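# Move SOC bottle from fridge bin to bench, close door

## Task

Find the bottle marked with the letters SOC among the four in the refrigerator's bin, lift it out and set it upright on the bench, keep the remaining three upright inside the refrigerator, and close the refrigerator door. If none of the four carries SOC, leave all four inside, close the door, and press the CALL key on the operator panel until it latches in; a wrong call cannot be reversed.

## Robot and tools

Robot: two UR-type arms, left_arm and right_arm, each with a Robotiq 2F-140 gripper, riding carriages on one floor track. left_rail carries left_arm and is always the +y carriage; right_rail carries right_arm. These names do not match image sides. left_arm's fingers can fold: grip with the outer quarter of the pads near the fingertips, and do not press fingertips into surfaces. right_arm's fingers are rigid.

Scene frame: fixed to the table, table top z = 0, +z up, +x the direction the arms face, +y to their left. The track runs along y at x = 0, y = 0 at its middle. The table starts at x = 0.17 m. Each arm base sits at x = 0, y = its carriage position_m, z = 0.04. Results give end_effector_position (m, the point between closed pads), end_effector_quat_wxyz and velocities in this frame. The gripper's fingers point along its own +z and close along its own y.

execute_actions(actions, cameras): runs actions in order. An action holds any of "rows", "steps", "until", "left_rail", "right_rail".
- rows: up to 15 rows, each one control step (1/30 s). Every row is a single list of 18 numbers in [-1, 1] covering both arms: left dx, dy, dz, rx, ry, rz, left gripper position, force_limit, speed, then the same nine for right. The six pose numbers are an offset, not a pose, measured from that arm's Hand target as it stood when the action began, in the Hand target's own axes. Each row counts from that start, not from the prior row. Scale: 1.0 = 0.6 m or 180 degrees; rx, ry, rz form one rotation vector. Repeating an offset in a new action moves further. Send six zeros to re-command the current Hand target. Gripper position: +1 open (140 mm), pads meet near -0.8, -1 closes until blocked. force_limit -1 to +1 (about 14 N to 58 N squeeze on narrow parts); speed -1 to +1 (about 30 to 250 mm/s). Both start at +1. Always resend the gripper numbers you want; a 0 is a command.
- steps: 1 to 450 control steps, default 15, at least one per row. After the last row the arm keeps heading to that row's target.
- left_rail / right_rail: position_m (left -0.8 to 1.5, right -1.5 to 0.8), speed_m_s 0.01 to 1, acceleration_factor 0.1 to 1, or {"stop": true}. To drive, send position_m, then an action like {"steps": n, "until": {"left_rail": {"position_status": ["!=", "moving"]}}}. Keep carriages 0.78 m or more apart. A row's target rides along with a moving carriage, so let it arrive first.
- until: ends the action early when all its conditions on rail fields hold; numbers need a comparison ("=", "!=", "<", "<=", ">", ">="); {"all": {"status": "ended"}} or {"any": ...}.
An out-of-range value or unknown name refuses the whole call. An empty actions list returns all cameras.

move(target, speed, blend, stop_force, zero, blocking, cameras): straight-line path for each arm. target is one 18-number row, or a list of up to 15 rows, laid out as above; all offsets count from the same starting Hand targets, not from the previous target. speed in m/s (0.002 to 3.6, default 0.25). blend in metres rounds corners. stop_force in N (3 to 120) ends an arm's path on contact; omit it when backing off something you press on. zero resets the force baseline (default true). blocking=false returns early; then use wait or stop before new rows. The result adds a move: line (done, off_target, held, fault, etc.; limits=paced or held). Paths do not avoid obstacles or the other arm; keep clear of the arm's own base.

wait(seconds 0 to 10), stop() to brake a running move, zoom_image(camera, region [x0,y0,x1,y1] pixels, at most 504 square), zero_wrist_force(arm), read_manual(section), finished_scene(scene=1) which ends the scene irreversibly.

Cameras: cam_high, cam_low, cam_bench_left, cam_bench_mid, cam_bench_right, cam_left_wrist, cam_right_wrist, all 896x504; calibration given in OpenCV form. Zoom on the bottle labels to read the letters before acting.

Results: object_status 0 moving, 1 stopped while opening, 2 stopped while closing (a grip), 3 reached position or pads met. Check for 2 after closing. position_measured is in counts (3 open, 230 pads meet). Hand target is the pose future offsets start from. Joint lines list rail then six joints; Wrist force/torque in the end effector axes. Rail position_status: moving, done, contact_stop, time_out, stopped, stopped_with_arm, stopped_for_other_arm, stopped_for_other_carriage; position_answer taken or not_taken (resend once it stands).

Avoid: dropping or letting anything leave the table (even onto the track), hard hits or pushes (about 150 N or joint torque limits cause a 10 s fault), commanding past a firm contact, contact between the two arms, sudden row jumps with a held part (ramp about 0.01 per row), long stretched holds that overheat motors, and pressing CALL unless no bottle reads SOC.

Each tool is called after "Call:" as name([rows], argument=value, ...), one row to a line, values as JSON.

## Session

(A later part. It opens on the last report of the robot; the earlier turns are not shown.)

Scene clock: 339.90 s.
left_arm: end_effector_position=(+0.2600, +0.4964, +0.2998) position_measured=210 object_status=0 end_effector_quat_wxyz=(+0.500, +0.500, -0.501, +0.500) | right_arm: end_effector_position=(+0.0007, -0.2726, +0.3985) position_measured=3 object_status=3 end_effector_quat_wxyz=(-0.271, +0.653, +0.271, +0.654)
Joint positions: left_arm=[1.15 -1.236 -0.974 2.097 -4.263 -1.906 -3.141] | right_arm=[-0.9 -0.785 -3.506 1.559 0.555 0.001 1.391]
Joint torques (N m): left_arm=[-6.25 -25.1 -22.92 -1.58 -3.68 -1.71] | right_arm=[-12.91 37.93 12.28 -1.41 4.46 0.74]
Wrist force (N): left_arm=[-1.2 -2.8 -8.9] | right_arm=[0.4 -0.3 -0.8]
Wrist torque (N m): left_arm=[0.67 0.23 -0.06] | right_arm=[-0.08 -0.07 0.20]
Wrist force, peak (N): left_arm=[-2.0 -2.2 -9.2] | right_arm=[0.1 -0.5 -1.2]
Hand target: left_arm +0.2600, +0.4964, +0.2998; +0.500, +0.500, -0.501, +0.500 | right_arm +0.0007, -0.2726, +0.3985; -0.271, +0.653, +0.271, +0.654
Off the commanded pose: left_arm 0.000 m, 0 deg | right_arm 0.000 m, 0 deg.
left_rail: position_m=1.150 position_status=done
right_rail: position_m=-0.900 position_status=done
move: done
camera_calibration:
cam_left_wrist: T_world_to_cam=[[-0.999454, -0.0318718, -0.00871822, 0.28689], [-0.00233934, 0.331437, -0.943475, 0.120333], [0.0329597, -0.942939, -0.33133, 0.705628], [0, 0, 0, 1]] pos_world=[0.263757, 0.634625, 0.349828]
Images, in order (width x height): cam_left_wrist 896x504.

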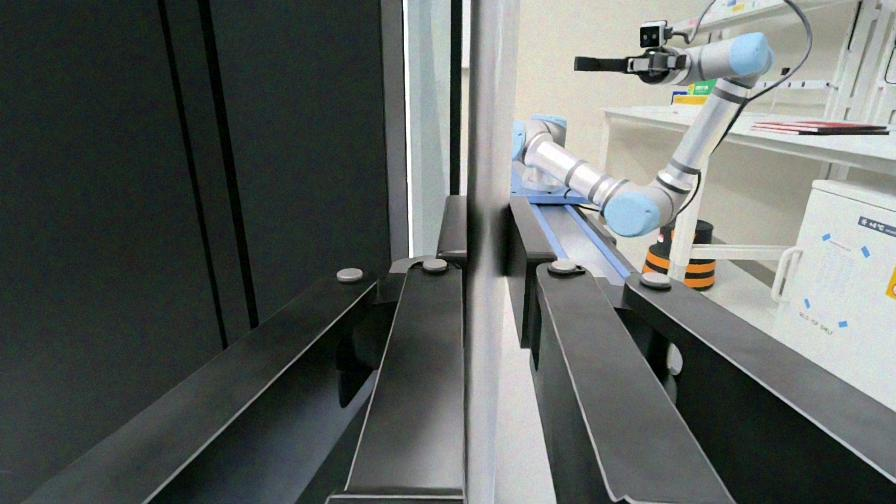

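Call:
move([
  [0,0.066,0.0072,0.0278,0,0,-1,0,-1,0,0,0,0,0,0,1,1,1],
  [0,0.195,0.0388,0.0833,0,0,-1,0,-1,0,0,0,0,0,0,1,1,1],
  [0,0.3167,0.0923,0.139,0,0,-1,0,-1,0,0,0,0,0,0,1,1,1],
], speed=0.08, blend=0.015, cameras=["cam_left_wrist","cam_high"])

Scene clock: 355.03 s.
left_arm: end_effector_position=(+0.0700, +0.4412, +0.2996) position_measured=210 object_status=2 end_effector_quat_wxyz=(+0.380, +0.596, -0.381, +0.596) | right_arm: end_effector_position=(+0.0007, -0.2726, +0.3985) position_measured=3 object_status=3 end_effector_quat_wxyz=(-0.271, +0.653, +0.271, +0.654)
Joint positions: left_arm=[1.15 -2.028 -0.972 2.093 -4.261 -0.678 -3.142] | right_arm=[-0.9 -0.785 -3.506 1.559 0.555 0.001 1.391]
Joint torques (N m): left_arm=[-14.5 -26.67 -20.12 -1.74 0.75 -1.9] | right_arm=[-11.01 37.44 11.76 -1.44 4.39 0.79]
Wrist force (N): left_arm=[-1.7 -0.6 29.9] | right_arm=[0.4 -0.5 -0.8]
Wrist torque (N m): left_arm=[0.55 0.52 0.00] | right_arm=[-0.14 -0.07 0.21]
Wrist force, peak (N): left_arm=[-3.1 -1.9 40.1] | right_arm=[0.0 -0.8 -1.1]
Hand target: left_arm +0.0699, +0.4412, +0.2996; +0.379, +0.596, -0.381, +0.596 | right_arm +0.0007, -0.2726, +0.3985; -0.271, +0.653, +0.271, +0.654
Off the commanded pose: left_arm 0.000 m, 0 deg | right_arm 0.000 m, 0 deg.
left_rail: position_m=1.150 position_status=done
right_rail: position_m=-0.900 position_status=done
move: done
camera_calibration:
cam_left_wrist: T_world_to_cam=[[-0.892242, -0.451464, -0.00924375, 0.273006], [-0.141632, 0.299231, -0.943611, 0.16205], [0.428772, -0.84062, -0.330928, 0.586801], [0, 0, 0, 1]] pos_world=[0.014935, 0.568039, 0.349624]
Images, in order (width x height): cam_high 896x504, cam_left_wrist 896x504.

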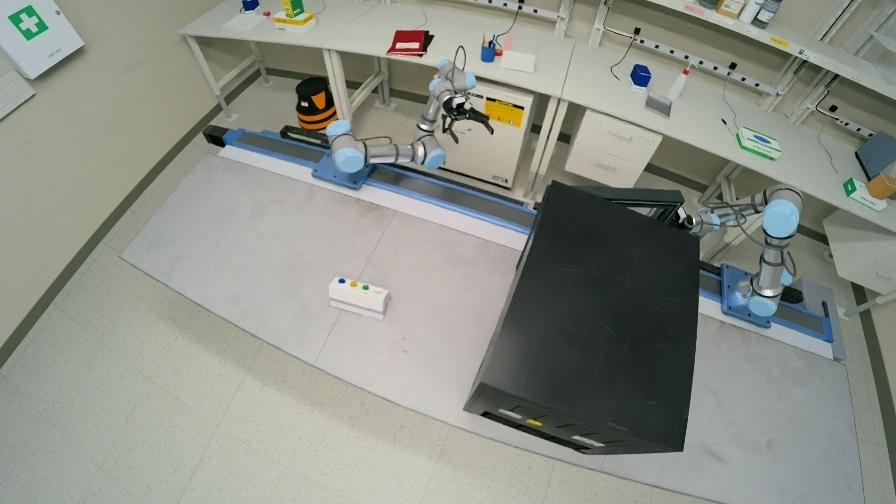

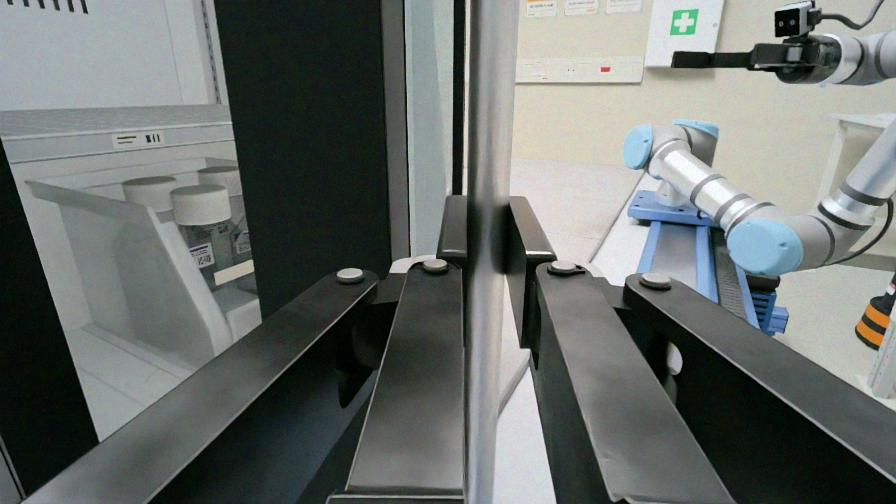

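Call:
move([
  [0,0.1913,0.0382,0.0667,0,0,-1,0,-1,0,0,0,0,0,0,1,1,1],
  [0,0.3656,0.124,0.122,0,0,-1,0,-1,0,0,0,0,0,0,1,1,1],
], speed=0.1, blend=0.02, cameras=["cam_left_wrist"])

Scene clock: 376.73 s.
left_arm: end_effector_position=(-0.0975, +0.2810, +0.2992) position_measured=210 object_status=2 end_effector_quat_wxyz=(+0.259, +0.658, -0.260, +0.658) | right_arm: end_effector_position=(+0.0007, -0.2726, +0.3985) position_measured=3 object_status=3 end_effector_quat_wxyz=(-0.271, +0.653, +0.271, +0.654)
Joint positions: left_arm=[1.15 -2.213 -0.469 0.99 -3.653 -0.109 -3.149] | right_arm=[-0.9 -0.785 -3.506 1.559 0.555 0.001 1.391]
Joint torques (N m): left_arm=[-39.69 -56.84 -39.34 -1.56 -0.83 1.94] | right_arm=[-11.22 37.91 12.1 -1.54 4.44 0.71]
Wrist force (N): left_arm=[-12.0 -6.6 41.2] | right_arm=[0.4 -0.6 -0.9]
Wrist torque (N m): left_arm=[0.75 0.36 -0.18] | right_arm=[-0.16 -0.08 0.21]
Wrist force, peak (N): left_arm=[14.0 8.5 -41.9] | right_arm=[0.4 -0.6 -1.3]
Hand target: left_arm -0.0975, +0.2810, +0.2993; +0.259, +0.658, -0.260, +0.658 | right_arm +0.0007, -0.2726, +0.3985; -0.271, +0.653, +0.271, +0.654
Off the commanded pose: left_arm 0.000 m, 0 deg | right_arm 0.000 m, 0 deg.
left_rail: position_m=1.150 position_status=done
right_rail: position_m=-0.900 position_status=done
move: done
camera_calibration:
cam_left_wrist: T_world_to_cam=[[-0.658579, -0.752449, -0.00971232, 0.158804], [-0.242849, 0.224734, -0.943673, 0.196983], [0.712249, -0.619124, -0.330737, 0.489187], [0, 0, 0, 1]] pos_world=[-0.196, 0.378091, 0.349222]
Images, in order (width x height): cam_left_wrist 896x504.

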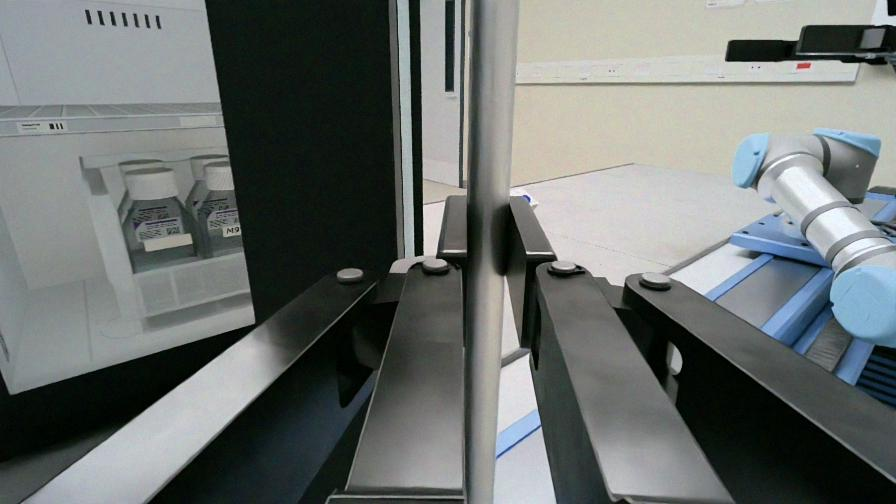

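Call:
move([
  [0,0,0,0,0,0,-0.515,1,-0.5,0,0,0,0,0,0,1,1,1],
  [0,0,-0.2,0,0,0,-0.515,1,-0.5,0,0,0,0,0,0,1,1,1],
], speed=0.15, cameras=["cam_left_wrist"])

Scene clock: 392.90 s.
left_arm: end_effector_position=(-0.1851, +0.3630, +0.2995) position_measured=194 object_status=3 end_effector_quat_wxyz=(+0.259, +0.658, -0.260, +0.658) | right_arm: end_effector_position=(+0.0007, -0.2726, +0.3985) position_measured=3 object_status=3 end_effector_quat_wxyz=(-0.271, +0.653, +0.271, +0.654)
Joint positions: left_arm=[1.15 -2.383 -0.525 1.106 -3.733 0.061 -3.131] | right_arm=[-0.9 -0.785 -3.506 1.559 0.555 0.001 1.391]
Joint torques (N m): left_arm=[-5.69 -47.64 -33.86 -1.35 1.45 1.86] | right_arm=[-10.85 37.85 12.31 -1.68 4.52 0.72]
Wrist force (N): left_arm=[-3.3 1.8 -0.5] | right_arm=[0.4 -0.6 -0.9]
Wrist torque (N m): left_arm=[0.49 0.72 -0.17] | right_arm=[-0.14 -0.08 0.20]
Wrist force, peak (N): left_arm=[-13.5 -7.6 43.9] | right_arm=[0.6 -0.6 -1.2]
Hand target: left_arm -0.1852, +0.3630, +0.2994; +0.259, +0.658, -0.260, +0.658 | right_arm +0.0007, -0.2726, +0.3985; -0.271, +0.653, +0.271, +0.654
Off the commanded pose: left_arm 0.000 m, 0 deg | right_arm 0.000 m, 0 deg.
left_rail: position_m=1.150 position_status=done
right_rail: position_m=-0.900 position_status=done
move: done
camera_calibration:
cam_left_wrist: T_world_to_cam=[[-0.658613, -0.752421, -0.00959569, 0.162686], [-0.242593, 0.224385, -0.943822, 0.157635], [0.712305, -0.619285, -0.330315, 0.602394], [0, 0, 0, 1]] pos_world=[-0.2837, 0.460091, 0.34932]
Images, in order (width x height): cam_left_wrist 896x504.

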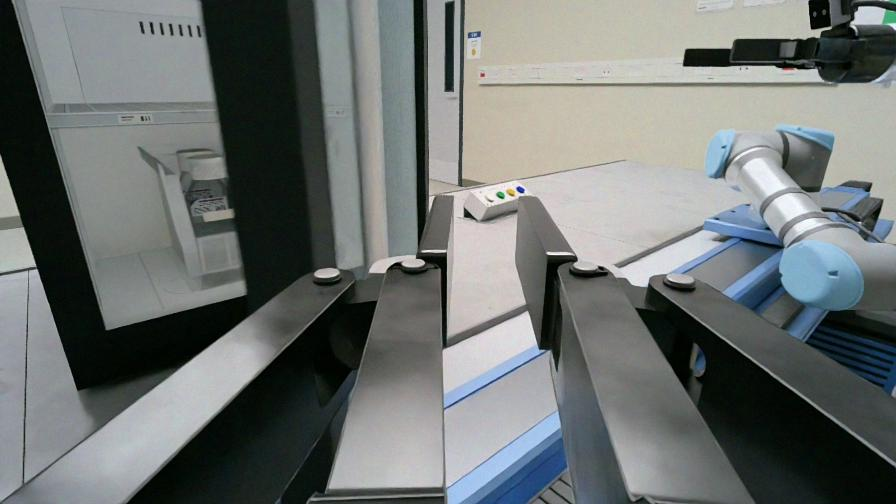

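Call:
wait(seconds=0.5, cameras=["cam_left_wrist","cam_high"])

Scene clock: 396.33 s.
left_arm: end_effector_position=(-0.1852, +0.3630, +0.2994) position_measured=194 object_status=3 end_effector_quat_wxyz=(+0.259, +0.658, -0.260, +0.658) | right_arm: end_effector_position=(+0.0007, -0.2726, +0.3985) position_measured=3 object_status=3 end_effector_quat_wxyz=(-0.271, +0.653, +0.271, +0.654)
Joint positions: left_arm=[1.15 -2.383 -0.524 1.106 -3.733 0.061 -3.131] | right_arm=[-0.9 -0.785 -3.506 1.559 0.555 0.001 1.391]
Joint torques (N m): left_arm=[-6.67 -47.12 -33.12 -1.16 1.53 1.83] | right_arm=[-11.03 38.28 12.47 -1.56 4.45 0.76]
Wrist force (N): left_arm=[-3.0 1.8 -0.1] | right_arm=[0.2 -0.5 -0.8]
Wrist torque (N m): left_arm=[0.49 0.66 -0.17] | right_arm=[-0.14 -0.04 0.21]
Wrist force, peak (N): left_arm=[-3.4 2.2 -0.3] | right_arm=[0.5 -0.7 -1.1]
Hand target: left_arm -0.1852, +0.3630, +0.2994; +0.259, +0.658, -0.260, +0.658 | right_arm +0.0007, -0.2726, +0.3985; -0.271, +0.653, +0.271, +0.654
Tool commands: left_gripper/position=-0.515 left_gripper/force_limit=+1.0 left_gripper/speed=-0.5 right_gripper/position=+1.0 right_gripper/force_limit=+1.0 right_gripper/speed=+1.0
Off the commanded pose: left_arm 0.000 m, 0 deg | right_arm 0.000 m, 0 deg.
left_rail: position_m=1.150 position_status=done
right_rail: position_m=-0.900 position_status=done
wait: 0.50 s; at rest from the start
camera_calibration:
cam_left_wrist: T_world_to_cam=[[-0.658575, -0.752453, -0.00968262, 0.162666], [-0.242567, 0.224449, -0.943814, 0.157633], [0.712348, -0.619224, -0.330336, 0.602324], [0, 0, 0, 1]] pos_world=[-0.2837, 0.459991, 0.34932]
Images, in order (width x height): cam_high 896x504, cam_left_wrist 896x504.

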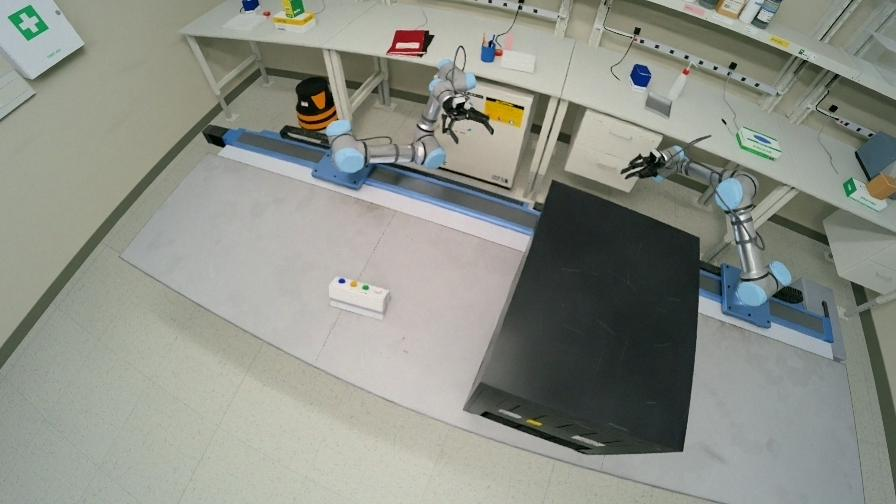

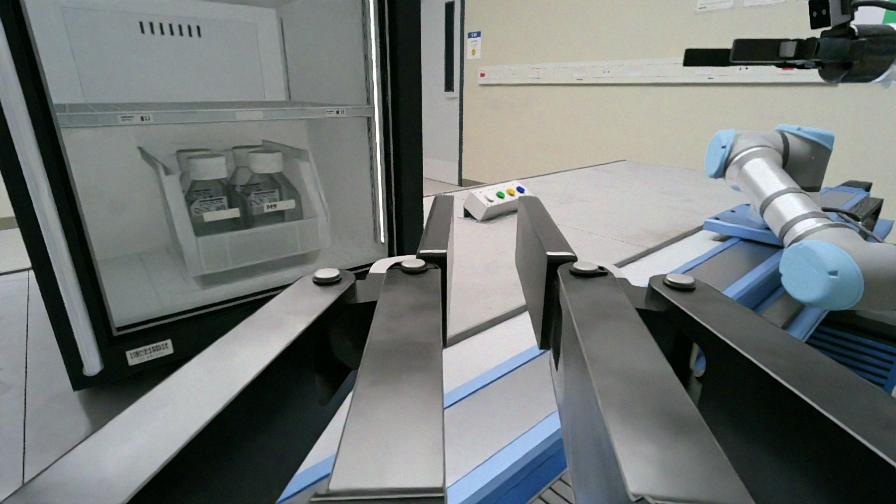

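Call:
move(target=[0,0,0,0,0,0,-0.515,1,-0.5,0.3,0.994,-0.1827,0.560,-0.232,-0.560,1,1,1], speed=0.5)

Scene clock: 426.13 s.
left_arm: end_effector_position=(-0.1852, +0.3630, +0.2994) position_measured=194 object_status=3 end_effector_quat_wxyz=(+0.259, +0.658, -0.260, +0.658) | right_arm: end_effector_position=(+0.1602, -0.5064, +0.4859) position_measured=3 object_status=3 end_effector_quat_wxyz=(-0.136, +0.463, +0.731, +0.482)
Joint positions: left_arm=[1.15 -2.383 -0.524 1.106 -3.733 0.061 -3.131] | right_arm=[-0.9 -1.125 -2.655 1.707 0.289 -0.95 -0.309]
Joint torques (N m): left_arm=[-6.39 -47.96 -32.55 -1.28 1.62 1.67] | right_arm=[14.68 13.78 -4.52 -1.92 3.29 1.26]
Wrist force (N): left_arm=[-3.4 1.6 -0.1] | right_arm=[-0.6 0.2 -0.3]
Wrist torque (N m): left_arm=[0.45 0.73 -0.17] | right_arm=[-0.11 0.19 0.12]
Wrist force, peak (N): left_arm=[-3.4 1.9 -0.6] | right_arm=[-3.1 6.8 -7.7]
Hand target: left_arm -0.1852, +0.3630, +0.2994; +0.259, +0.658, -0.260, +0.658 | right_arm +0.1602, -0.5064, +0.4859; -0.136, +0.463, +0.731, +0.482 (not the last commanded pose)
Off the commanded pose: left_arm 0.000 m, 0 deg | right_arm 0.336 m, 86 deg.
left_rail: position_m=1.150 position_status=done
right_rail: position_m=-0.900 position_status=done
led back after a hold (right arm): the arm was led back toward your command in small steps, so it may still be short of it.
move: held (right_arm; a check stopped the path); limits=held
pose unreachable (right arm): on one or more control steps of this call, first in action 0 (counted from 0), this arm could not follow its commanded pose, so it was not sent that pose on those steps. It may still have moved: this result reports where it is.
cause: moving toward the commanded pose would bring two parts of the arm too close to each other (its gripper and another part of the arm, with joints 4 (elbow) to 7 (wrist 3) between them, 52 mm apart when it was first held).

Call:
move([
  [0,0,0,0,0,0,-0.515,1,-0.5,-0.406,0.2127,-0.2788,-0.1608,-0.3072,0,1,1,1],
  [0,0,0,0,0,0,-0.515,1,-0.5,-0.671,0.3004,-0.687,-0.1608,-0.3072,0,1,1,1],
], speed=0.3, cameras=["cam_bench_left"])

Scene clock: 463.13 s.
left_arm: end_effector_position=(-0.1852, +0.3630, +0.2994) position_measured=194 object_status=3 end_effector_quat_wxyz=(+0.259, +0.658, -0.260, +0.658) | right_arm: end_effector_position=(+0.4192, -1.0494, +0.5361) position_measured=3 object_status=3 end_effector_quat_wxyz=(+0.331, +0.650, +0.572, +0.376)
Joint positions: left_arm=[1.15 -2.383 -0.524 1.106 -3.733 0.061 -3.131] | right_arm=[-0.9 -1.468 -2.326 1.901 -1.322 -0.531 0.331]
Joint torques (N m): left_arm=[-5.93 -46.98 -32.93 -1.17 1.5 2.02] | right_arm=[13.34 20.05 -29.17 -0.61 4.54 -1.51]
Wrist force (N): left_arm=[-3.2 1.8 -0.3] | right_arm=[-0.4 0.8 -0.6]
Wrist torque (N m): left_arm=[0.49 0.69 -0.17] | right_arm=[-0.04 0.04 0.07]
Wrist force, peak (N): left_arm=[-3.8 1.6 -0.4] | right_arm=[-4.0 0.9 -0.5]
Hand target: left_arm -0.1852, +0.3630, +0.2994; +0.259, +0.658, -0.260, +0.658 | right_arm +0.4192, -1.0494, +0.5361; +0.331, +0.650, +0.572, +0.376
Off the commanded pose: left_arm 0.000 m, 0 deg | right_arm 0.000 m, 0 deg.
left_rail: position_m=1.150 position_status=done
right_rail: position_m=-0.900 position_status=done
shoulder posture changed (right arm): the wrist came as close to joint 2's axis as it can, and the arm is now in the other of its two shoulder postures.
move: done
Images, in order (width x height): cam_bench_left 896x504.

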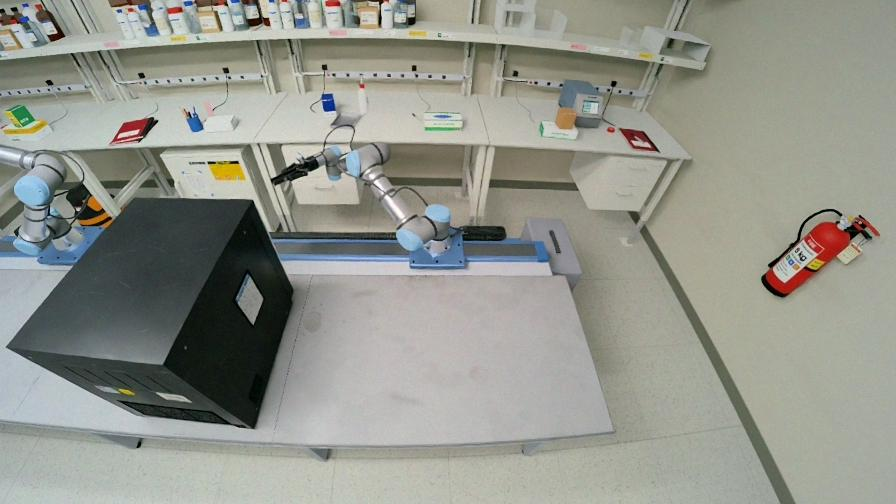

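Call:
move([
  [0,0,0,0,0,0,-0.515,1,-0.5,0.2593,0.0658,0.2917,0,0.08,0.13,1,1,1],
  [0,0,0,0,0,0,-0.515,1,-0.5,0.969,-0.31,0.069,0.0026,0.2353,0.4011,1,1,1],
], speed=0.4, blend=0.05)

Scene clock: 484.00 s.
left_arm: end_effector_position=(-0.1852, +0.3630, +0.2994) position_measured=194 object_status=3 end_effector_quat_wxyz=(+0.259, +0.658, -0.260, +0.658) | right_arm: end_effector_position=(+0.3996, -0.4491, +0.4195) position_measured=3 object_status=3 end_effector_quat_wxyz=(-0.166, +0.687, +0.165, +0.688)
Joint positions: left_arm=[1.15 -2.383 -0.524 1.106 -3.733 0.061 -3.131] | right_arm=[-0.9 0.781 -1.436 2.323 -4.029 -1.88 3.142]
Joint torques (N m): left_arm=[-5.99 -46.62 -31.65 -1.09 1.33 1.77] | right_arm=[13.25 -11.11 -22.82 -4.07 -2.74 -1.46]
Wrist force (N): left_arm=[-3.1 1.7 -0.3] | right_arm=[1.0 0.3 -1.5]
Wrist torque (N m): left_arm=[0.48 0.67 -0.17] | right_arm=[-0.01 -0.16 0.34]
Wrist force, peak (N): left_arm=[-3.7 1.8 -0.3] | right_arm=[-3.2 2.2 1.0]
Hand target: left_arm -0.1852, +0.3630, +0.2994; +0.259, +0.658, -0.260, +0.658 | right_arm +0.3996, -0.4491, +0.4195; -0.166, +0.687, +0.165, +0.688
Off the commanded pose: left_arm 0.000 m, 0 deg | right_arm 0.000 m, 0 deg.
left_rail: position_m=1.150 position_status=done
right_rail: position_m=-0.900 position_status=done
move: done

Call:
execute_actions([
  {"left_rail":{"position_m":1.4},"steps":150,"until":{"left_rail":{"position_status":["!=","moving"]}}},
])

Call:
move(target=[0,-0.661,0.374,-0.094,0,0,1,1,0,-0.199,-0.6557,-0.1888,0,0,0,1,1,1], speed=0.4)

Call:
execute_actions([
  {"right_rail":{"position_m":-0.35},"steps":150,"until":{"right_rail":{"position_status":["!=","moving"]}}},
], cameras=["cam_right_wrist","cam_high"])

Scene clock: 503.63 s.
left_arm: end_effector_position=(-0.1852, +0.6130, +0.2994) position_measured=194 object_status=3 end_effector_quat_wxyz=(+0.259, +0.658, -0.260, +0.658) | right_arm: end_effector_position=(+0.3996, -0.4491, +0.4195) position_measured=3 object_status=3 end_effector_quat_wxyz=(-0.166, +0.687, +0.165, +0.688)
Joint positions: left_arm=[1.4 -2.383 -0.524 1.106 -3.733 0.061 -3.131] | right_arm=[-0.9 0.782 -1.436 2.323 -4.029 -1.88 3.142]
Joint torques (N m): left_arm=[7.07 -52.46 -26.26 -0.46 1.02 1.77] | right_arm=[14.02 -10.43 -22.67 -4.08 -3.03 -1.56]
Wrist force (N): left_arm=[-3.0 1.8 -0.2] | right_arm=[1.0 0.4 -1.6]
Wrist torque (N m): left_arm=[0.49 0.65 -0.17] | right_arm=[0.01 -0.16 0.33]
Wrist force, peak (N): left_arm=[-3.5 2.9 0.7] | right_arm=[1.2 0.4 -1.8]
Hand target: left_arm -0.1852, +0.6130, +0.2994; +0.259, +0.658, -0.260, +0.658 | right_arm +0.3996, -0.4491, +0.4195; -0.166, +0.687, +0.165, +0.688
Tool commands: left_gripper/position=-0.515 left_gripper/force_limit=+1.0 left_gripper/speed=-0.5 right_gripper/position=+1.0 right_gripper/force_limit=+1.0 right_gripper/speed=+1.0
Off the commanded pose: left_arm 0.000 m, 0 deg | right_arm 0.000 m, 0 deg.
left_rail: position_m=1.400 position_status=done
right_rail: position_m=-0.900 position_status=done

Scene clock: 505.50 s.
left_arm: end_effector_position=(+0.2496, +0.7496, +0.2998) position_measured=3 object_status=3 end_effector_quat_wxyz=(+0.353, +0.613, -0.354, +0.612) | right_arm: end_effector_position=(+0.1198, -0.1502, +0.3002) position_measured=3 object_status=3 end_effector_quat_wxyz=(-0.166, +0.687, +0.165, +0.688)
Joint positions: left_arm=[1.4 -1.676 -1.019 2.208 -4.329 -0.942 -3.141] | right_arm=[-0.9 1.61 -0.683 1.443 -3.903 -2.709 3.141]
Joint torques (N m): left_arm=[6.24 -22.74 -23.62 -0.61 -1.9 1.85] | right_arm=[14.44 -41.89 -23.16 1.03 -2.92 -1.51]
Wrist force (N): left_arm=[-3.5 1.7 -0.2] | right_arm=[0.9 0.3 -1.4]
Wrist torque (N m): left_arm=[0.47 0.83 -0.19] | right_arm=[-0.02 -0.19 0.35]
Wrist force, peak (N): left_arm=[-3.5 4.1 -1.7] | right_arm=[2.0 2.4 -0.6]
Hand target: left_arm +0.2496, +0.7496, +0.2998; +0.353, +0.613, -0.354, +0.612 | right_arm +0.1198, -0.1502, +0.3001; -0.166, +0.687, +0.165, +0.688
Off the commanded pose: left_arm 0.000 m, 0 deg | right_arm 0.000 m, 0 deg.
left_rail: position_m=1.400 position_status=done
right_rail: position_m=-0.900 position_status=done
move: done

Scene clock: 507.27 s.
left_arm: end_effector_position=(+0.2496, +0.7496, +0.2998) position_measured=3 object_status=3 end_effector_quat_wxyz=(+0.353, +0.613, -0.354, +0.612) | right_arm: end_effector_position=(+0.1198, +0.3998, +0.3001) position_measured=3 object_status=3 end_effector_quat_wxyz=(-0.166, +0.687, +0.165, +0.688)
Joint positions: left_arm=[1.4 -1.676 -1.019 2.208 -4.329 -0.942 -3.141] | right_arm=[-0.35 1.61 -0.682 1.443 -3.903 -2.709 3.141]
Joint torques (N m): left_arm=[7.52 -21.92 -23.37 -0.45 -2.06 1.86] | right_arm=[-2.88 -55.91 -9.73 -2.76 -0.26 -1.15]
Wrist force (N): left_arm=[-3.5 1.6 -0.5] | right_arm=[0.9 0.2 -1.3]
Wrist torque (N m): left_arm=[0.46 0.85 -0.18] | right_arm=[-0.03 -0.18 0.35]
Wrist force, peak (N): left_arm=[-3.9 1.7 -0.5] | right_arm=[0.8 1.7 -2.2]
Hand target: left_arm +0.2496, +0.7496, +0.2998; +0.353, +0.613, -0.354, +0.612 | right_arm +0.1198, +0.3998, +0.3001; -0.166, +0.687, +0.165, +0.688
Tool commands: left_gripper/position=+1.0 left_gripper/force_limit=+1.0 left_gripper/speed=+0.0 right_gripper/position=+1.0 right_gripper/force_limit=+1.0 right_gripper/speed=+1.0
Off the commanded pose: left_arm 0.000 m, 0 deg | right_arm 0.000 m, 0 deg.
left_rail: position_m=1.400 position_status=done
right_rail: position_m=-0.350 position_status=done
camera_calibration:
cam_right_wrist: T_world_to_cam=[[0.453396, -0.891112, -0.0187218, 0.314262], [-0.31689, -0.14153, -0.937843, 0.377083], [0.833074, 0.431148, -0.346554, -0.0217954], [0, 0, 0, 1]] pos_world=[-0.00483412, 0.342808, 0.351975]
Images, in order (width x height): cam_high 896x504, cam_right_wrist 896x504.

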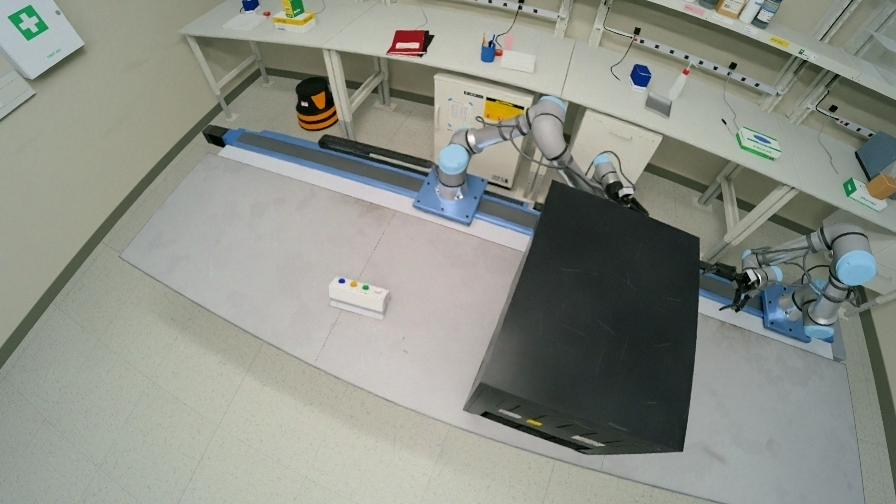

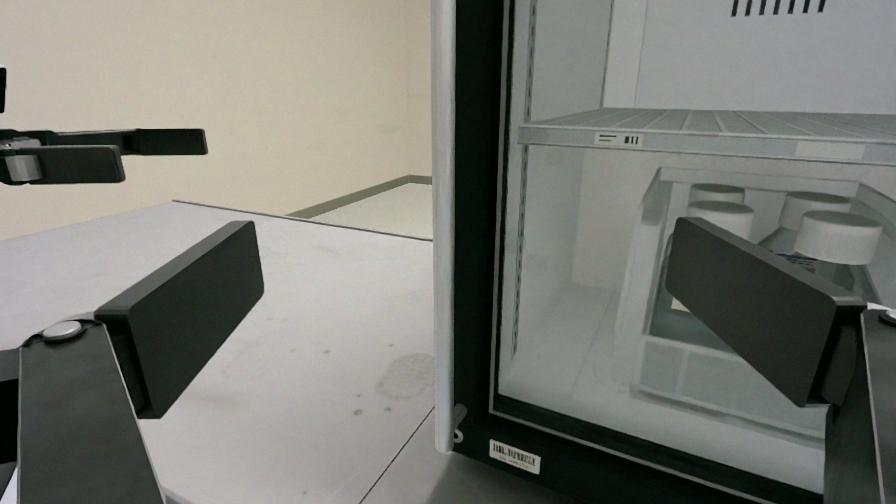

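Call:
execute_actions([
  {"right_rail":{"position_m":-0.27},"steps":150,"until":{"right_rail":{"position_status":["!=","moving"]}}},
])

Call:
move(target=[0,0,0,0,0,0,1,1,0,0,0.064,0.0787,-0.0944,0,0,-0.205,1,1], speed=0.2, cameras=["cam_right_wrist"])

Scene clock: 529.77 s.
left_arm: end_effector_position=(+0.2496, +0.7496, +0.2998) position_measured=3 object_status=3 end_effector_quat_wxyz=(+0.353, +0.613, -0.354, +0.612) | right_arm: end_effector_position=(+0.1198, +0.4798, +0.3002) position_measured=3 object_status=3 end_effector_quat_wxyz=(-0.166, +0.687, +0.165, +0.688)
Joint positions: left_arm=[1.4 -1.676 -1.019 2.208 -4.329 -0.942 -3.141] | right_arm=[-0.27 1.61 -0.682 1.443 -3.903 -2.709 3.141]
Joint torques (N m): left_arm=[6.48 -21.39 -24.35 -0.75 -1.99 1.51] | right_arm=[-7.75 -63.28 -18.06 -0.49 1.9 0.11]
Wrist force (N): left_arm=[-3.6 1.5 -0.3] | right_arm=[0.9 0.0 -1.4]
Wrist torque (N m): left_arm=[0.44 0.87 -0.18] | right_arm=[-0.06 -0.17 0.35]
Wrist force, peak (N): left_arm=[-3.8 2.0 0.0] | right_arm=[0.7 1.5 -2.1]
Hand target: left_arm +0.2496, +0.7496, +0.2998; +0.353, +0.613, -0.354, +0.612 | right_arm +0.1198, +0.4798, +0.3001; -0.166, +0.687, +0.165, +0.688
Tool commands: left_gripper/position=+1.0 left_gripper/force_limit=+1.0 left_gripper/speed=+0.0 right_gripper/position=+1.0 right_gripper/force_limit=+1.0 right_gripper/speed=+1.0
Off the commanded pose: left_arm 0.000 m, 0 deg | right_arm 0.000 m, 0 deg.
left_rail: position_m=1.400 position_status=done
right_rail: position_m=-0.270 position_status=done

Scene clock: 531.07 s.
left_arm: end_effector_position=(+0.2496, +0.7496, +0.2998) position_measured=3 object_status=3 end_effector_quat_wxyz=(+0.353, +0.613, -0.354, +0.612) | right_arm: end_effector_position=(+0.1793, +0.4671, +0.3002) position_measured=155 object_status=3 end_effector_quat_wxyz=(-0.062, +0.704, +0.062, +0.704)
Joint positions: left_arm=[1.4 -1.676 -1.019 2.208 -4.329 -0.942 -3.141] | right_arm=[-0.27 1.562 -0.555 1.17 -3.758 -2.957 3.14]
Joint torques (N m): left_arm=[6.32 -21.54 -23.43 -0.86 -2.06 1.71] | right_arm=[-13.34 -46.94 -25.96 1.75 -2.83 -1.43]
Wrist force (N): left_arm=[-3.6 1.4 -0.5] | right_arm=[0.8 0.3 -1.3]
Wrist torque (N m): left_arm=[0.41 0.87 -0.19] | right_arm=[-0.04 -0.17 0.31]
Wrist force, peak (N): left_arm=[-3.9 1.7 -0.1] | right_arm=[1.6 0.2 -1.9]
Hand target: left_arm +0.2496, +0.7496, +0.2998; +0.353, +0.613, -0.354, +0.612 | right_arm +0.1793, +0.4671, +0.3002; -0.062, +0.704, +0.062, +0.704
Off the commanded pose: left_arm 0.000 m, 0 deg | right_arm 0.000 m, 0 deg.
left_rail: position_m=1.400 position_status=done
right_rail: position_m=-0.270 position_status=done
move: done
camera_calibration:
cam_right_wrist: T_world_to_cam=[[0.173216, -0.984704, -0.0188148, 0.441185], [-0.344526, -0.0426858, -0.937806, 0.364249], [0.922658, 0.168925, -0.346651, 0.00599897], [0, 0, 0, 1]] pos_world=[0.0435379, 0.448972, 0.351975]
Images, in order (width x height): cam_right_wrist 896x504.

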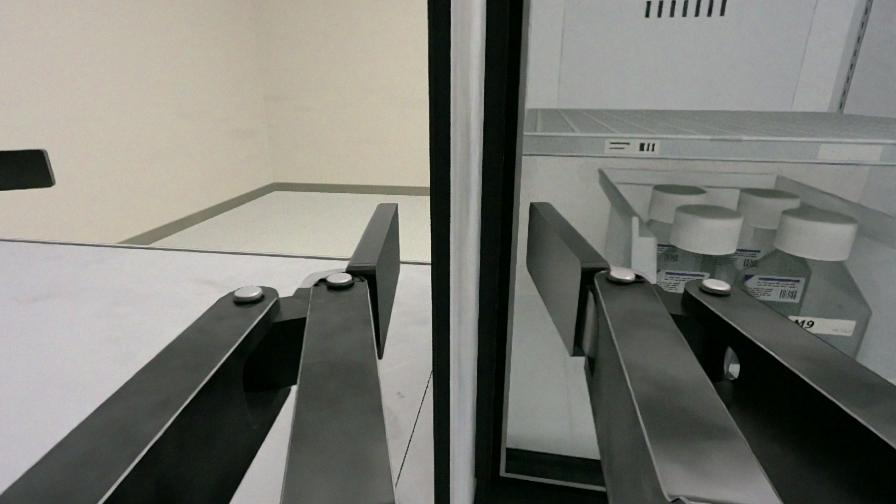

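Call:
move(target=[0,0,0,0,0,0,1,1,0,0,-0.004,0.1,0,0,0,-0.205,1,1], speed=0.08, stop_force=15)

Call:
move(target=[0,0,0,0,0,0,1,1,0,0,0,0,0,0,0,-1,1,-0.5], cameras=["cam_right_wrist"])

Scene clock: 540.50 s.
left_arm: end_effector_position=(+0.2496, +0.7496, +0.2998) position_measured=3 object_status=3 end_effector_quat_wxyz=(+0.353, +0.613, -0.354, +0.612) | right_arm: end_effector_position=(+0.2380, +0.4799, +0.3002) position_measured=155 object_status=3 end_effector_quat_wxyz=(-0.062, +0.704, +0.062, +0.704)
Joint positions: left_arm=[1.4 -1.676 -1.019 2.208 -4.329 -0.942 -3.141] | right_arm=[-0.27 1.477 -0.546 1.149 -3.746 -2.872 3.141]
Joint torques (N m): left_arm=[6.76 -21.94 -23.41 -1.05 -2.01 1.42] | right_arm=[-12.8 -48.19 -24.83 1.51 2.47 0.91]
Wrist force (N): left_arm=[-3.7 1.8 -0.3] | right_arm=[0.4 0.5 -0.9]
Wrist torque (N m): left_arm=[0.49 0.88 -0.18] | right_arm=[-0.01 -0.11 0.27]
Wrist force, peak (N): left_arm=[-4.0 1.8 -0.3] | right_arm=[0.7 0.6 -2.0]
Hand target: left_arm +0.2496, +0.7496, +0.2998; +0.353, +0.613, -0.354, +0.612 | right_arm +0.2380, +0.4799, +0.3002; -0.062, +0.704, +0.062, +0.704
Off the commanded pose: left_arm 0.000 m, 0 deg | right_arm 0.000 m, 0 deg.
left_rail: position_m=1.400 position_status=done
right_rail: position_m=-0.270 position_status=done
move: done

Scene clock: 541.27 s.
left_arm: end_effector_position=(+0.2496, +0.7496, +0.2998) position_measured=3 object_status=3 end_effector_quat_wxyz=(+0.353, +0.613, -0.354, +0.612) | right_arm: end_effector_position=(+0.2389, +0.4751, +0.3002) position_measured=212 object_status=2 end_effector_quat_wxyz=(-0.057, +0.705, +0.056, +0.705)
Joint positions: left_arm=[1.4 -1.676 -1.019 2.208 -4.329 -0.942 -3.141] | right_arm=[-0.27 1.477 -0.546 1.149 -3.746 -2.888 3.141]
Joint torques (N m): left_arm=[6.45 -21.99 -24.21 -1.2 -1.97 1.34] | right_arm=[7.14 -53.87 -16.22 0.42 10.42 0.03]
Wrist force (N): left_arm=[-3.8 1.8 -0.5] | right_arm=[-0.9 23.8 -16.8]
Wrist torque (N m): left_arm=[0.48 0.90 -0.18] | right_arm=[-0.65 -0.11 0.38]
Wrist force, peak (N): left_arm=[-3.8 1.8 -0.5] | right_arm=[-5.9 39.0 -19.2]
Hand target: left_arm +0.2496, +0.7496, +0.2998; +0.353, +0.613, -0.354, +0.612 | right_arm +0.2380, +0.4799, +0.3002; -0.062, +0.704, +0.062, +0.704
Off the commanded pose: left_arm 0.000 m, 0 deg | right_arm 0.005 m, 1 deg.
left_rail: position_m=1.400 position_status=done
right_rail: position_m=-0.270 position_status=done
move: off_target (right_arm)
camera_calibration:
cam_right_wrist: T_world_to_cam=[[0.157621, -0.98732, -0.0188614, 0.443709], [-0.345184, -0.0371916, -0.937798, 0.382631], [0.925205, 0.154327, -0.346669, -0.0439187], [0, 0, 0, 1]] pos_world=[0.102774, 0.459091, 0.351975]
Images, in order (width x height): cam_right_wrist 896x504.

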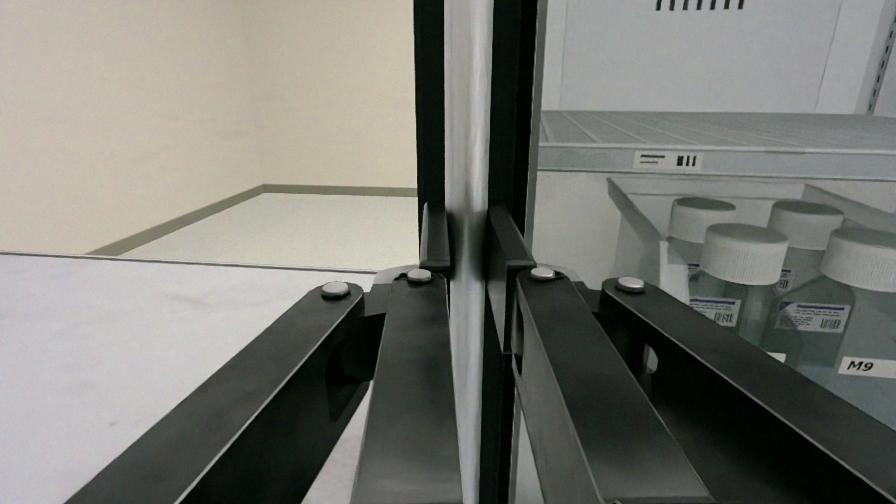

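Call:
move([
  [0,0,0,0,0,0,1,1,0,0,0.0042,-0.0637,0,0,0,-1,1,-0.5],
  [0,0,0,0,0,0,1,1,0,0,0.0148,-0.1885,0.017,0,0,-1,1,-0.5],
  [0,0,0,0,0,0,1,1,0,0,0.0695,-0.3675,0.044,0,0,-1,1,-0.5],
], speed=0.08, blend=0.015, cameras=["cam_right_wrist"])

Scene clock: 565.07 s.
left_arm: end_effector_position=(+0.2496, +0.7496, +0.2998) position_measured=3 object_status=3 end_effector_quat_wxyz=(+0.353, +0.613, -0.354, +0.612) | right_arm: end_effector_position=(+0.0287, +0.3990, +0.3001) position_measured=212 object_status=2 end_effector_quat_wxyz=(-0.109, +0.699, +0.109, +0.699)
Joint positions: left_arm=[1.4 -1.676 -1.019 2.208 -4.329 -0.942 -3.141] | right_arm=[-0.27 1.795 -0.672 1.421 -3.894 -3.057 3.138]
Joint torques (N m): left_arm=[6.44 -23.12 -23.92 -1.33 -1.98 1.1] | right_arm=[31.93 -72.76 -16.2 1.33 10.23 -1.44]
Wrist force (N): left_arm=[-3.6 1.6 -0.2] | right_arm=[-10.7 38.2 11.6]
Wrist torque (N m): left_arm=[0.45 0.86 -0.18] | right_arm=[-0.30 0.12 0.41]
Wrist force, peak (N): left_arm=[-4.0 1.6 -0.4] | right_arm=[-10.7 38.2 11.6]
Hand target: left_arm +0.2496, +0.7496, +0.2998; +0.353, +0.613, -0.354, +0.612 | right_arm +0.0282, +0.4004, +0.3001; -0.111, +0.698, +0.110, +0.699
Off the commanded pose: left_arm 0.000 m, 0 deg | right_arm 0.002 m, 0 deg.
left_rail: position_m=1.400 position_status=done
right_rail: position_m=-0.270 position_status=done
move: done
camera_calibration:
cam_right_wrist: T_world_to_cam=[[0.302488, -0.952967, -0.0188283, 0.383822], [-0.335731, -0.0880374, -0.937835, 0.327294], [0.892068, 0.290005, -0.34657, 0.10907], [0, 0, 0, 1]] pos_world=[-0.103517, 0.362953, 0.351975]
Images, in order (width x height): cam_right_wrist 896x504.

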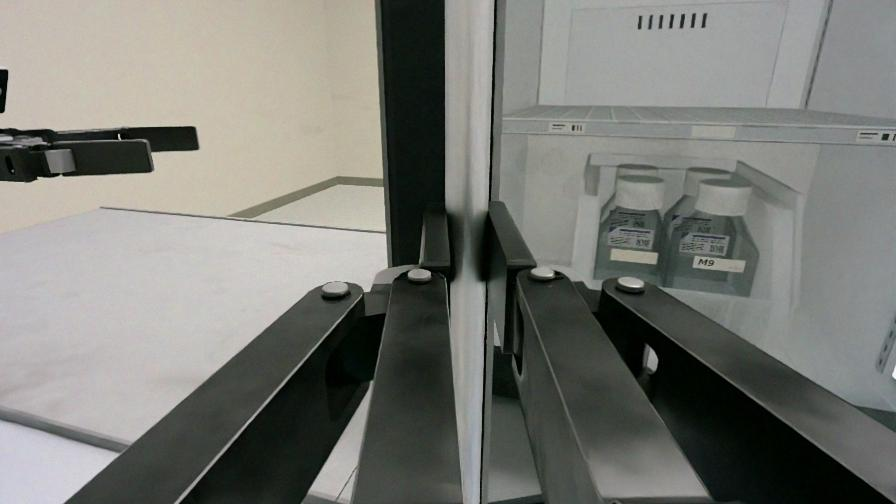

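Call:
move([
  [0,0,0,0,0,0,1,1,0, 0,0.088,-0.165,0.033,0,0,-1,1,-0.5],
], speed=0.08)

Scene clock: 608.70 s.
left_arm: end_effector_position=(+0.2496, +0.7496, +0.2998) position_measured=3 object_status=3 end_effector_quat_wxyz=(+0.353, +0.613, -0.354, +0.612) | right_arm: end_effector_position=(+0.0127, +0.3848, +0.3002) position_measured=212 object_status=2 end_effector_quat_wxyz=(-0.118, +0.697, +0.118, +0.697)
Joint positions: left_arm=[1.4 -1.676 -1.019 2.208 -4.329 -0.942 -3.141] | right_arm=[-0.27 1.825 -0.697 1.473 -3.922 -3.06 3.137]
Joint torques (N m): left_arm=[5.89 -22.73 -23.5 -1.73 -2.13 1.06] | right_arm=[-14.75 -46.52 -23.49 1.48 -0.12 -0.52]
Wrist force (N): left_arm=[-3.9 1.7 -0.4] | right_arm=[-9.5 -5.3 -1.6]
Wrist torque (N m): left_arm=[0.47 0.90 -0.18] | right_arm=[0.48 0.02 0.48]
Wrist force, peak (N): left_arm=[-3.9 1.9 -0.2] | right_arm=[-11.9 39.0 12.0]
Hand target: left_arm +0.2496, +0.7496, +0.2998; +0.353, +0.613, -0.354, +0.612 | right_arm +0.0128, +0.3849, +0.3001; -0.118, +0.697, +0.118, +0.697 (not the last commanded pose)
Off the commanded pose: left_arm 0.000 m, 0 deg | right_arm 0.090 m, 5 deg.
left_rail: position_m=1.400 position_status=done
right_rail: position_m=-0.270 position_status=done
move: held (right_arm; a check stopped the path); limits=held
pose unreachable (right arm): on one or more control steps of this call, first in action 0 (counted from 0), this arm could not follow its commanded pose, so it was not sent that pose on those steps. It may still have moved: this result reports where it is.
cause: moving toward the commanded pose would bring two parts of the arm too close to each other (its gripper and another part of the arm, with joints 5 (wrist 1) to 7 (wrist 3) between them, 3 mm apart when it was first held).

Call:
move([
  [0,0,0,0,0,0,1,1,0, 0,0.076,-0.136,0.143,0,0,-1,1,-0.5],
  [0,0,0,0,0,0,1,1,0, 0,0.192,-0.284,0.16,0,0,-1,1,-0.5],
], speed=0.08, blend=[0.015,0])

Scene clock: 658.10 s.
left_arm: end_effector_position=(+0.2496, +0.7496, +0.2998) position_measured=3 object_status=3 end_effector_quat_wxyz=(+0.353, +0.613, -0.354, +0.612) | right_arm: end_effector_position=(-0.0926, +0.2561, +0.3001) position_measured=212 object_status=2 end_effector_quat_wxyz=(-0.287, +0.646, +0.286, +0.647)
Joint positions: left_arm=[1.4 -1.676 -1.019 2.208 -4.329 -0.942 -3.141] | right_arm=[-0.27 2.045 -0.983 2.119 -4.279 -2.781 3.141]
Joint torques (N m): left_arm=[4.82 -22.65 -23.11 -2.09 -1.92 0.92] | right_arm=[-25.51 -33.46 -12.07 -2.62 -9.45 -1.22]
Wrist force (N): left_arm=[-3.6 1.1 -0.2] | right_arm=[-14.6 -29.9 -5.8]
Wrist torque (N m): left_arm=[0.35 0.85 -0.17] | right_arm=[0.80 0.35 0.32]
Wrist force, peak (N): left_arm=[-4.0 1.5 -0.6] | right_arm=[-19.0 -30.2 -5.5]
Hand target: left_arm +0.2496, +0.7496, +0.2998; +0.353, +0.613, -0.354, +0.612 | right_arm -0.0926, +0.2562, +0.3000; -0.287, +0.646, +0.287, +0.647 (not the last commanded pose)
Off the commanded pose: left_arm 0.000 m, 0 deg | right_arm 0.040 m, 0 deg.
left_rail: position_m=1.400 position_status=done
right_rail: position_m=-0.270 position_status=done
move: held (right_arm; a check stopped the path); path passed 1 of 2 targets; limits=held
pose unreachable (right arm): on one or more control steps of this call, first in action 0 (counted from 0), this arm could not follow its commanded pose, so it was not sent that pose on those steps. It may still have moved: this result reports where it is.
cause: moving toward the commanded pose would bring two parts of the arm too close to each other (its gripper and another part of the arm, with joints 5 (wrist 1) to 7 (wrist 3) between them, 5 mm apart when it was first held).

Call:
wait(seconds=0, cameras=["cam_left_wrist","cam_high","cam_bench_mid"])

Scene clock: 664.63 s.
left_arm: end_effector_position=(+0.2496, +0.7496, +0.2998) position_measured=3 object_status=3 end_effector_quat_wxyz=(+0.353, +0.613, -0.354, +0.612) | right_arm: end_effector_position=(-0.0926, +0.2562, +0.3000) position_measured=212 object_status=2 end_effector_quat_wxyz=(-0.287, +0.646, +0.287, +0.647)
Joint positions: left_arm=[1.4 -1.676 -1.019 2.208 -4.329 -0.942 -3.141] | right_arm=[-0.27 2.045 -0.983 2.119 -4.279 -2.781 3.141]
Joint torques (N m): left_arm=[6.24 -22.64 -23.09 -2.05 -1.96 0.66] | right_arm=[-25.96 -32.08 -5.65 -2.55 -8.6 0.96]
Wrist force (N): left_arm=[-3.7 1.5 -0.3] | right_arm=[-10.3 -29.8 -5.7]
Wrist torque (N m): left_arm=[0.45 0.90 -0.19] | right_arm=[0.79 0.18 0.33]
Wrist force, peak (N): left_arm=[-4.0 1.3 -0.4] | right_arm=[-13.1 -31.0 -6.2]
Hand target: left_arm +0.2496, +0.7496, +0.2998; +0.353, +0.613, -0.354, +0.612 | right_arm -0.0926, +0.2562, +0.3000; -0.287, +0.646, +0.287, +0.647 (not the last commanded pose)
Tool commands: left_gripper/position=+1.0 left_gripper/force_limit=+1.0 left_gripper/speed=+0.0 right_gripper/position=-1.0 right_gripper/force_limit=+1.0 right_gripper/speed=-0.5
Off the commanded pose: left_arm 0.000 m, 0 deg | right_arm 0.040 m, 0 deg.
left_rail: position_m=1.400 position_status=done
right_rail: position_m=-0.270 position_status=done
camera_calibration:
cam_left_wrist: T_world_to_cam=[[-0.849082, -0.528177, -0.00944713, 0.619256], [-0.167134, 0.285559, -0.943675, 0.111969], [0.501125, -0.799678, -0.330739, 0.720235], [0, 0, 0, 1]] pos_world=[0.183585, 0.871059, 0.349723]
Images, in order (width x height): cam_high 896x504, cam_bench_mid 896x504, cam_left_wrist 896x504.

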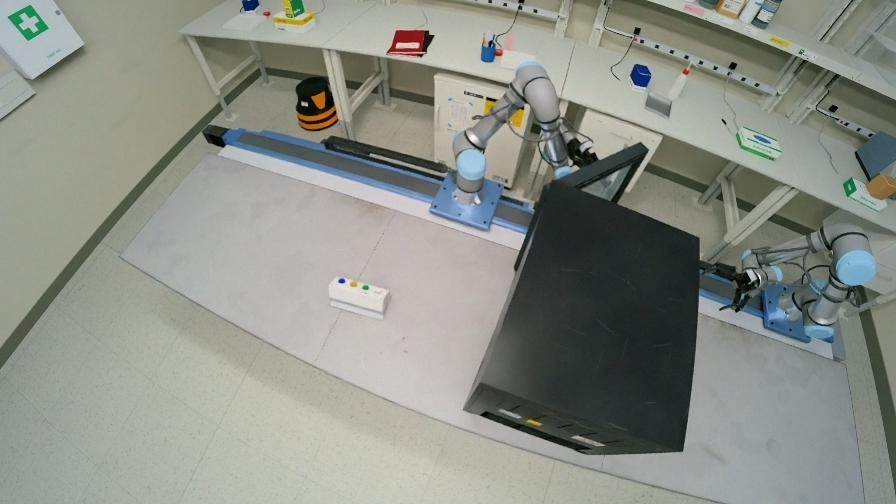

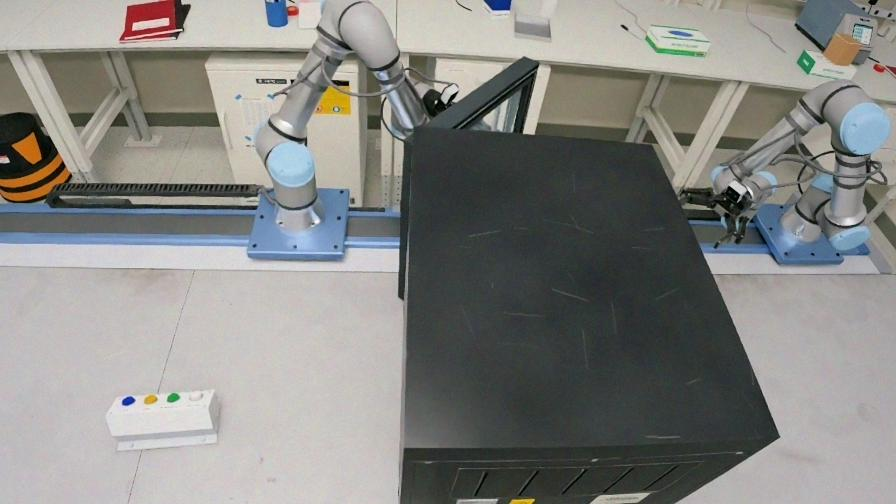

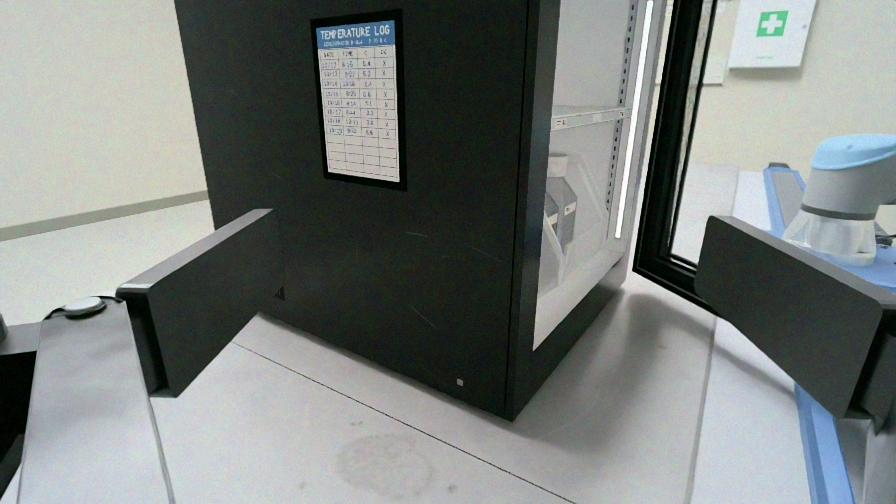

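Call:
move(target=[0,0.408,0.207,0.111,0,0,1,1,0, 0,0,0,0,0,0,-1,1,-0.5], speed=0.25, cameras=["cam_left_wrist"])

Scene clock: 675.57 s.
left_arm: end_effector_position=(+0.0998, +0.5195, +0.2994) position_measured=3 object_status=3 end_effector_quat_wxyz=(+0.241, +0.664, -0.242, +0.664) | right_arm: end_effector_position=(-0.0926, +0.2562, +0.3000) position_measured=212 object_status=2 end_effector_quat_wxyz=(-0.287, +0.646, +0.287, +0.647)
Joint positions: left_arm=[1.4 -1.965 -0.555 1.171 -3.756 -0.304 -3.142] | right_arm=[-0.27 2.045 -0.983 2.119 -4.279 -2.781 3.141]
Joint torques (N m): left_arm=[-6.23 -47.5 -33.02 0.59 1.69 1.91] | right_arm=[-26.33 -31.54 -1.37 -2.46 -8.61 0.92]
Wrist force (N): left_arm=[-3.4 1.4 -0.5] | right_arm=[-10.4 -29.9 -6.2]
Wrist torque (N m): left_arm=[0.41 0.79 -0.17] | right_arm=[0.77 0.14 0.32]
Wrist force, peak (N): left_arm=[-3.3 3.3 0.0] | right_arm=[-11.5 -30.2 -6.1]
Hand target: left_arm +0.0998, +0.5195, +0.2994; +0.241, +0.664, -0.242, +0.664 | right_arm -0.0926, +0.2562, +0.3000; -0.287, +0.646, +0.287, +0.647
Off the commanded pose: left_arm 0.000 m, 0 deg | right_arm 0.000 m, 0 deg.
left_rail: position_m=1.400 position_status=done
right_rail: position_m=-0.270 position_status=done
move: done
camera_calibration:
cam_left_wrist: T_world_to_cam=[[-0.617511, -0.786503, -0.00969439, 0.481752], [-0.254163, 0.211185, -0.943823, 0.199661], [0.744367, -0.580357, -0.330309, 0.472905], [0, 0, 0, 1]] pos_world=[-0.00378086, 0.611187, 0.34932]
Images, in order (width x height): cam_left_wrist 896x504.

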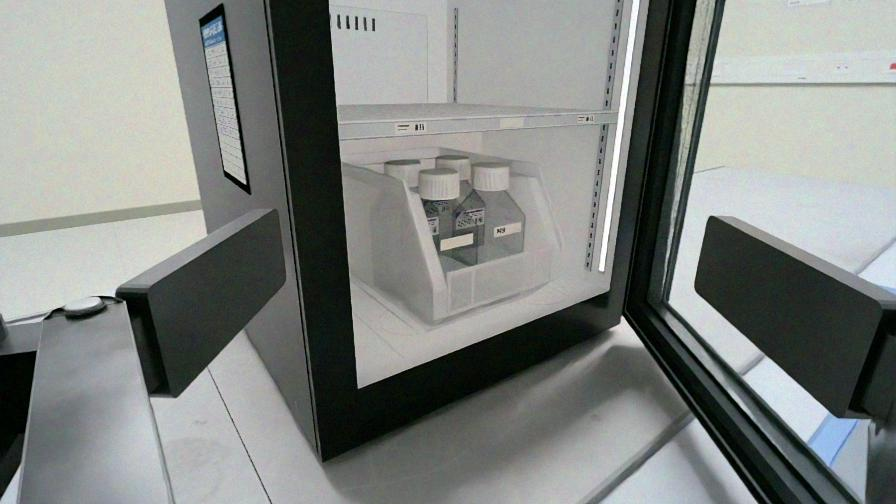

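Call:
zoom_image(camera="cam_left_wrist", region=[330, 130, 590, 330])

Scaled by 1.938 from the camera's 896x504 image, which has a finer 1280x720 frame.

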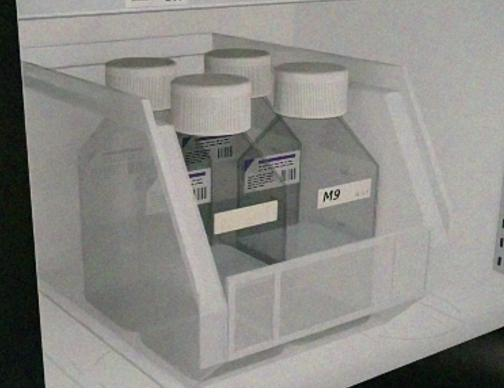

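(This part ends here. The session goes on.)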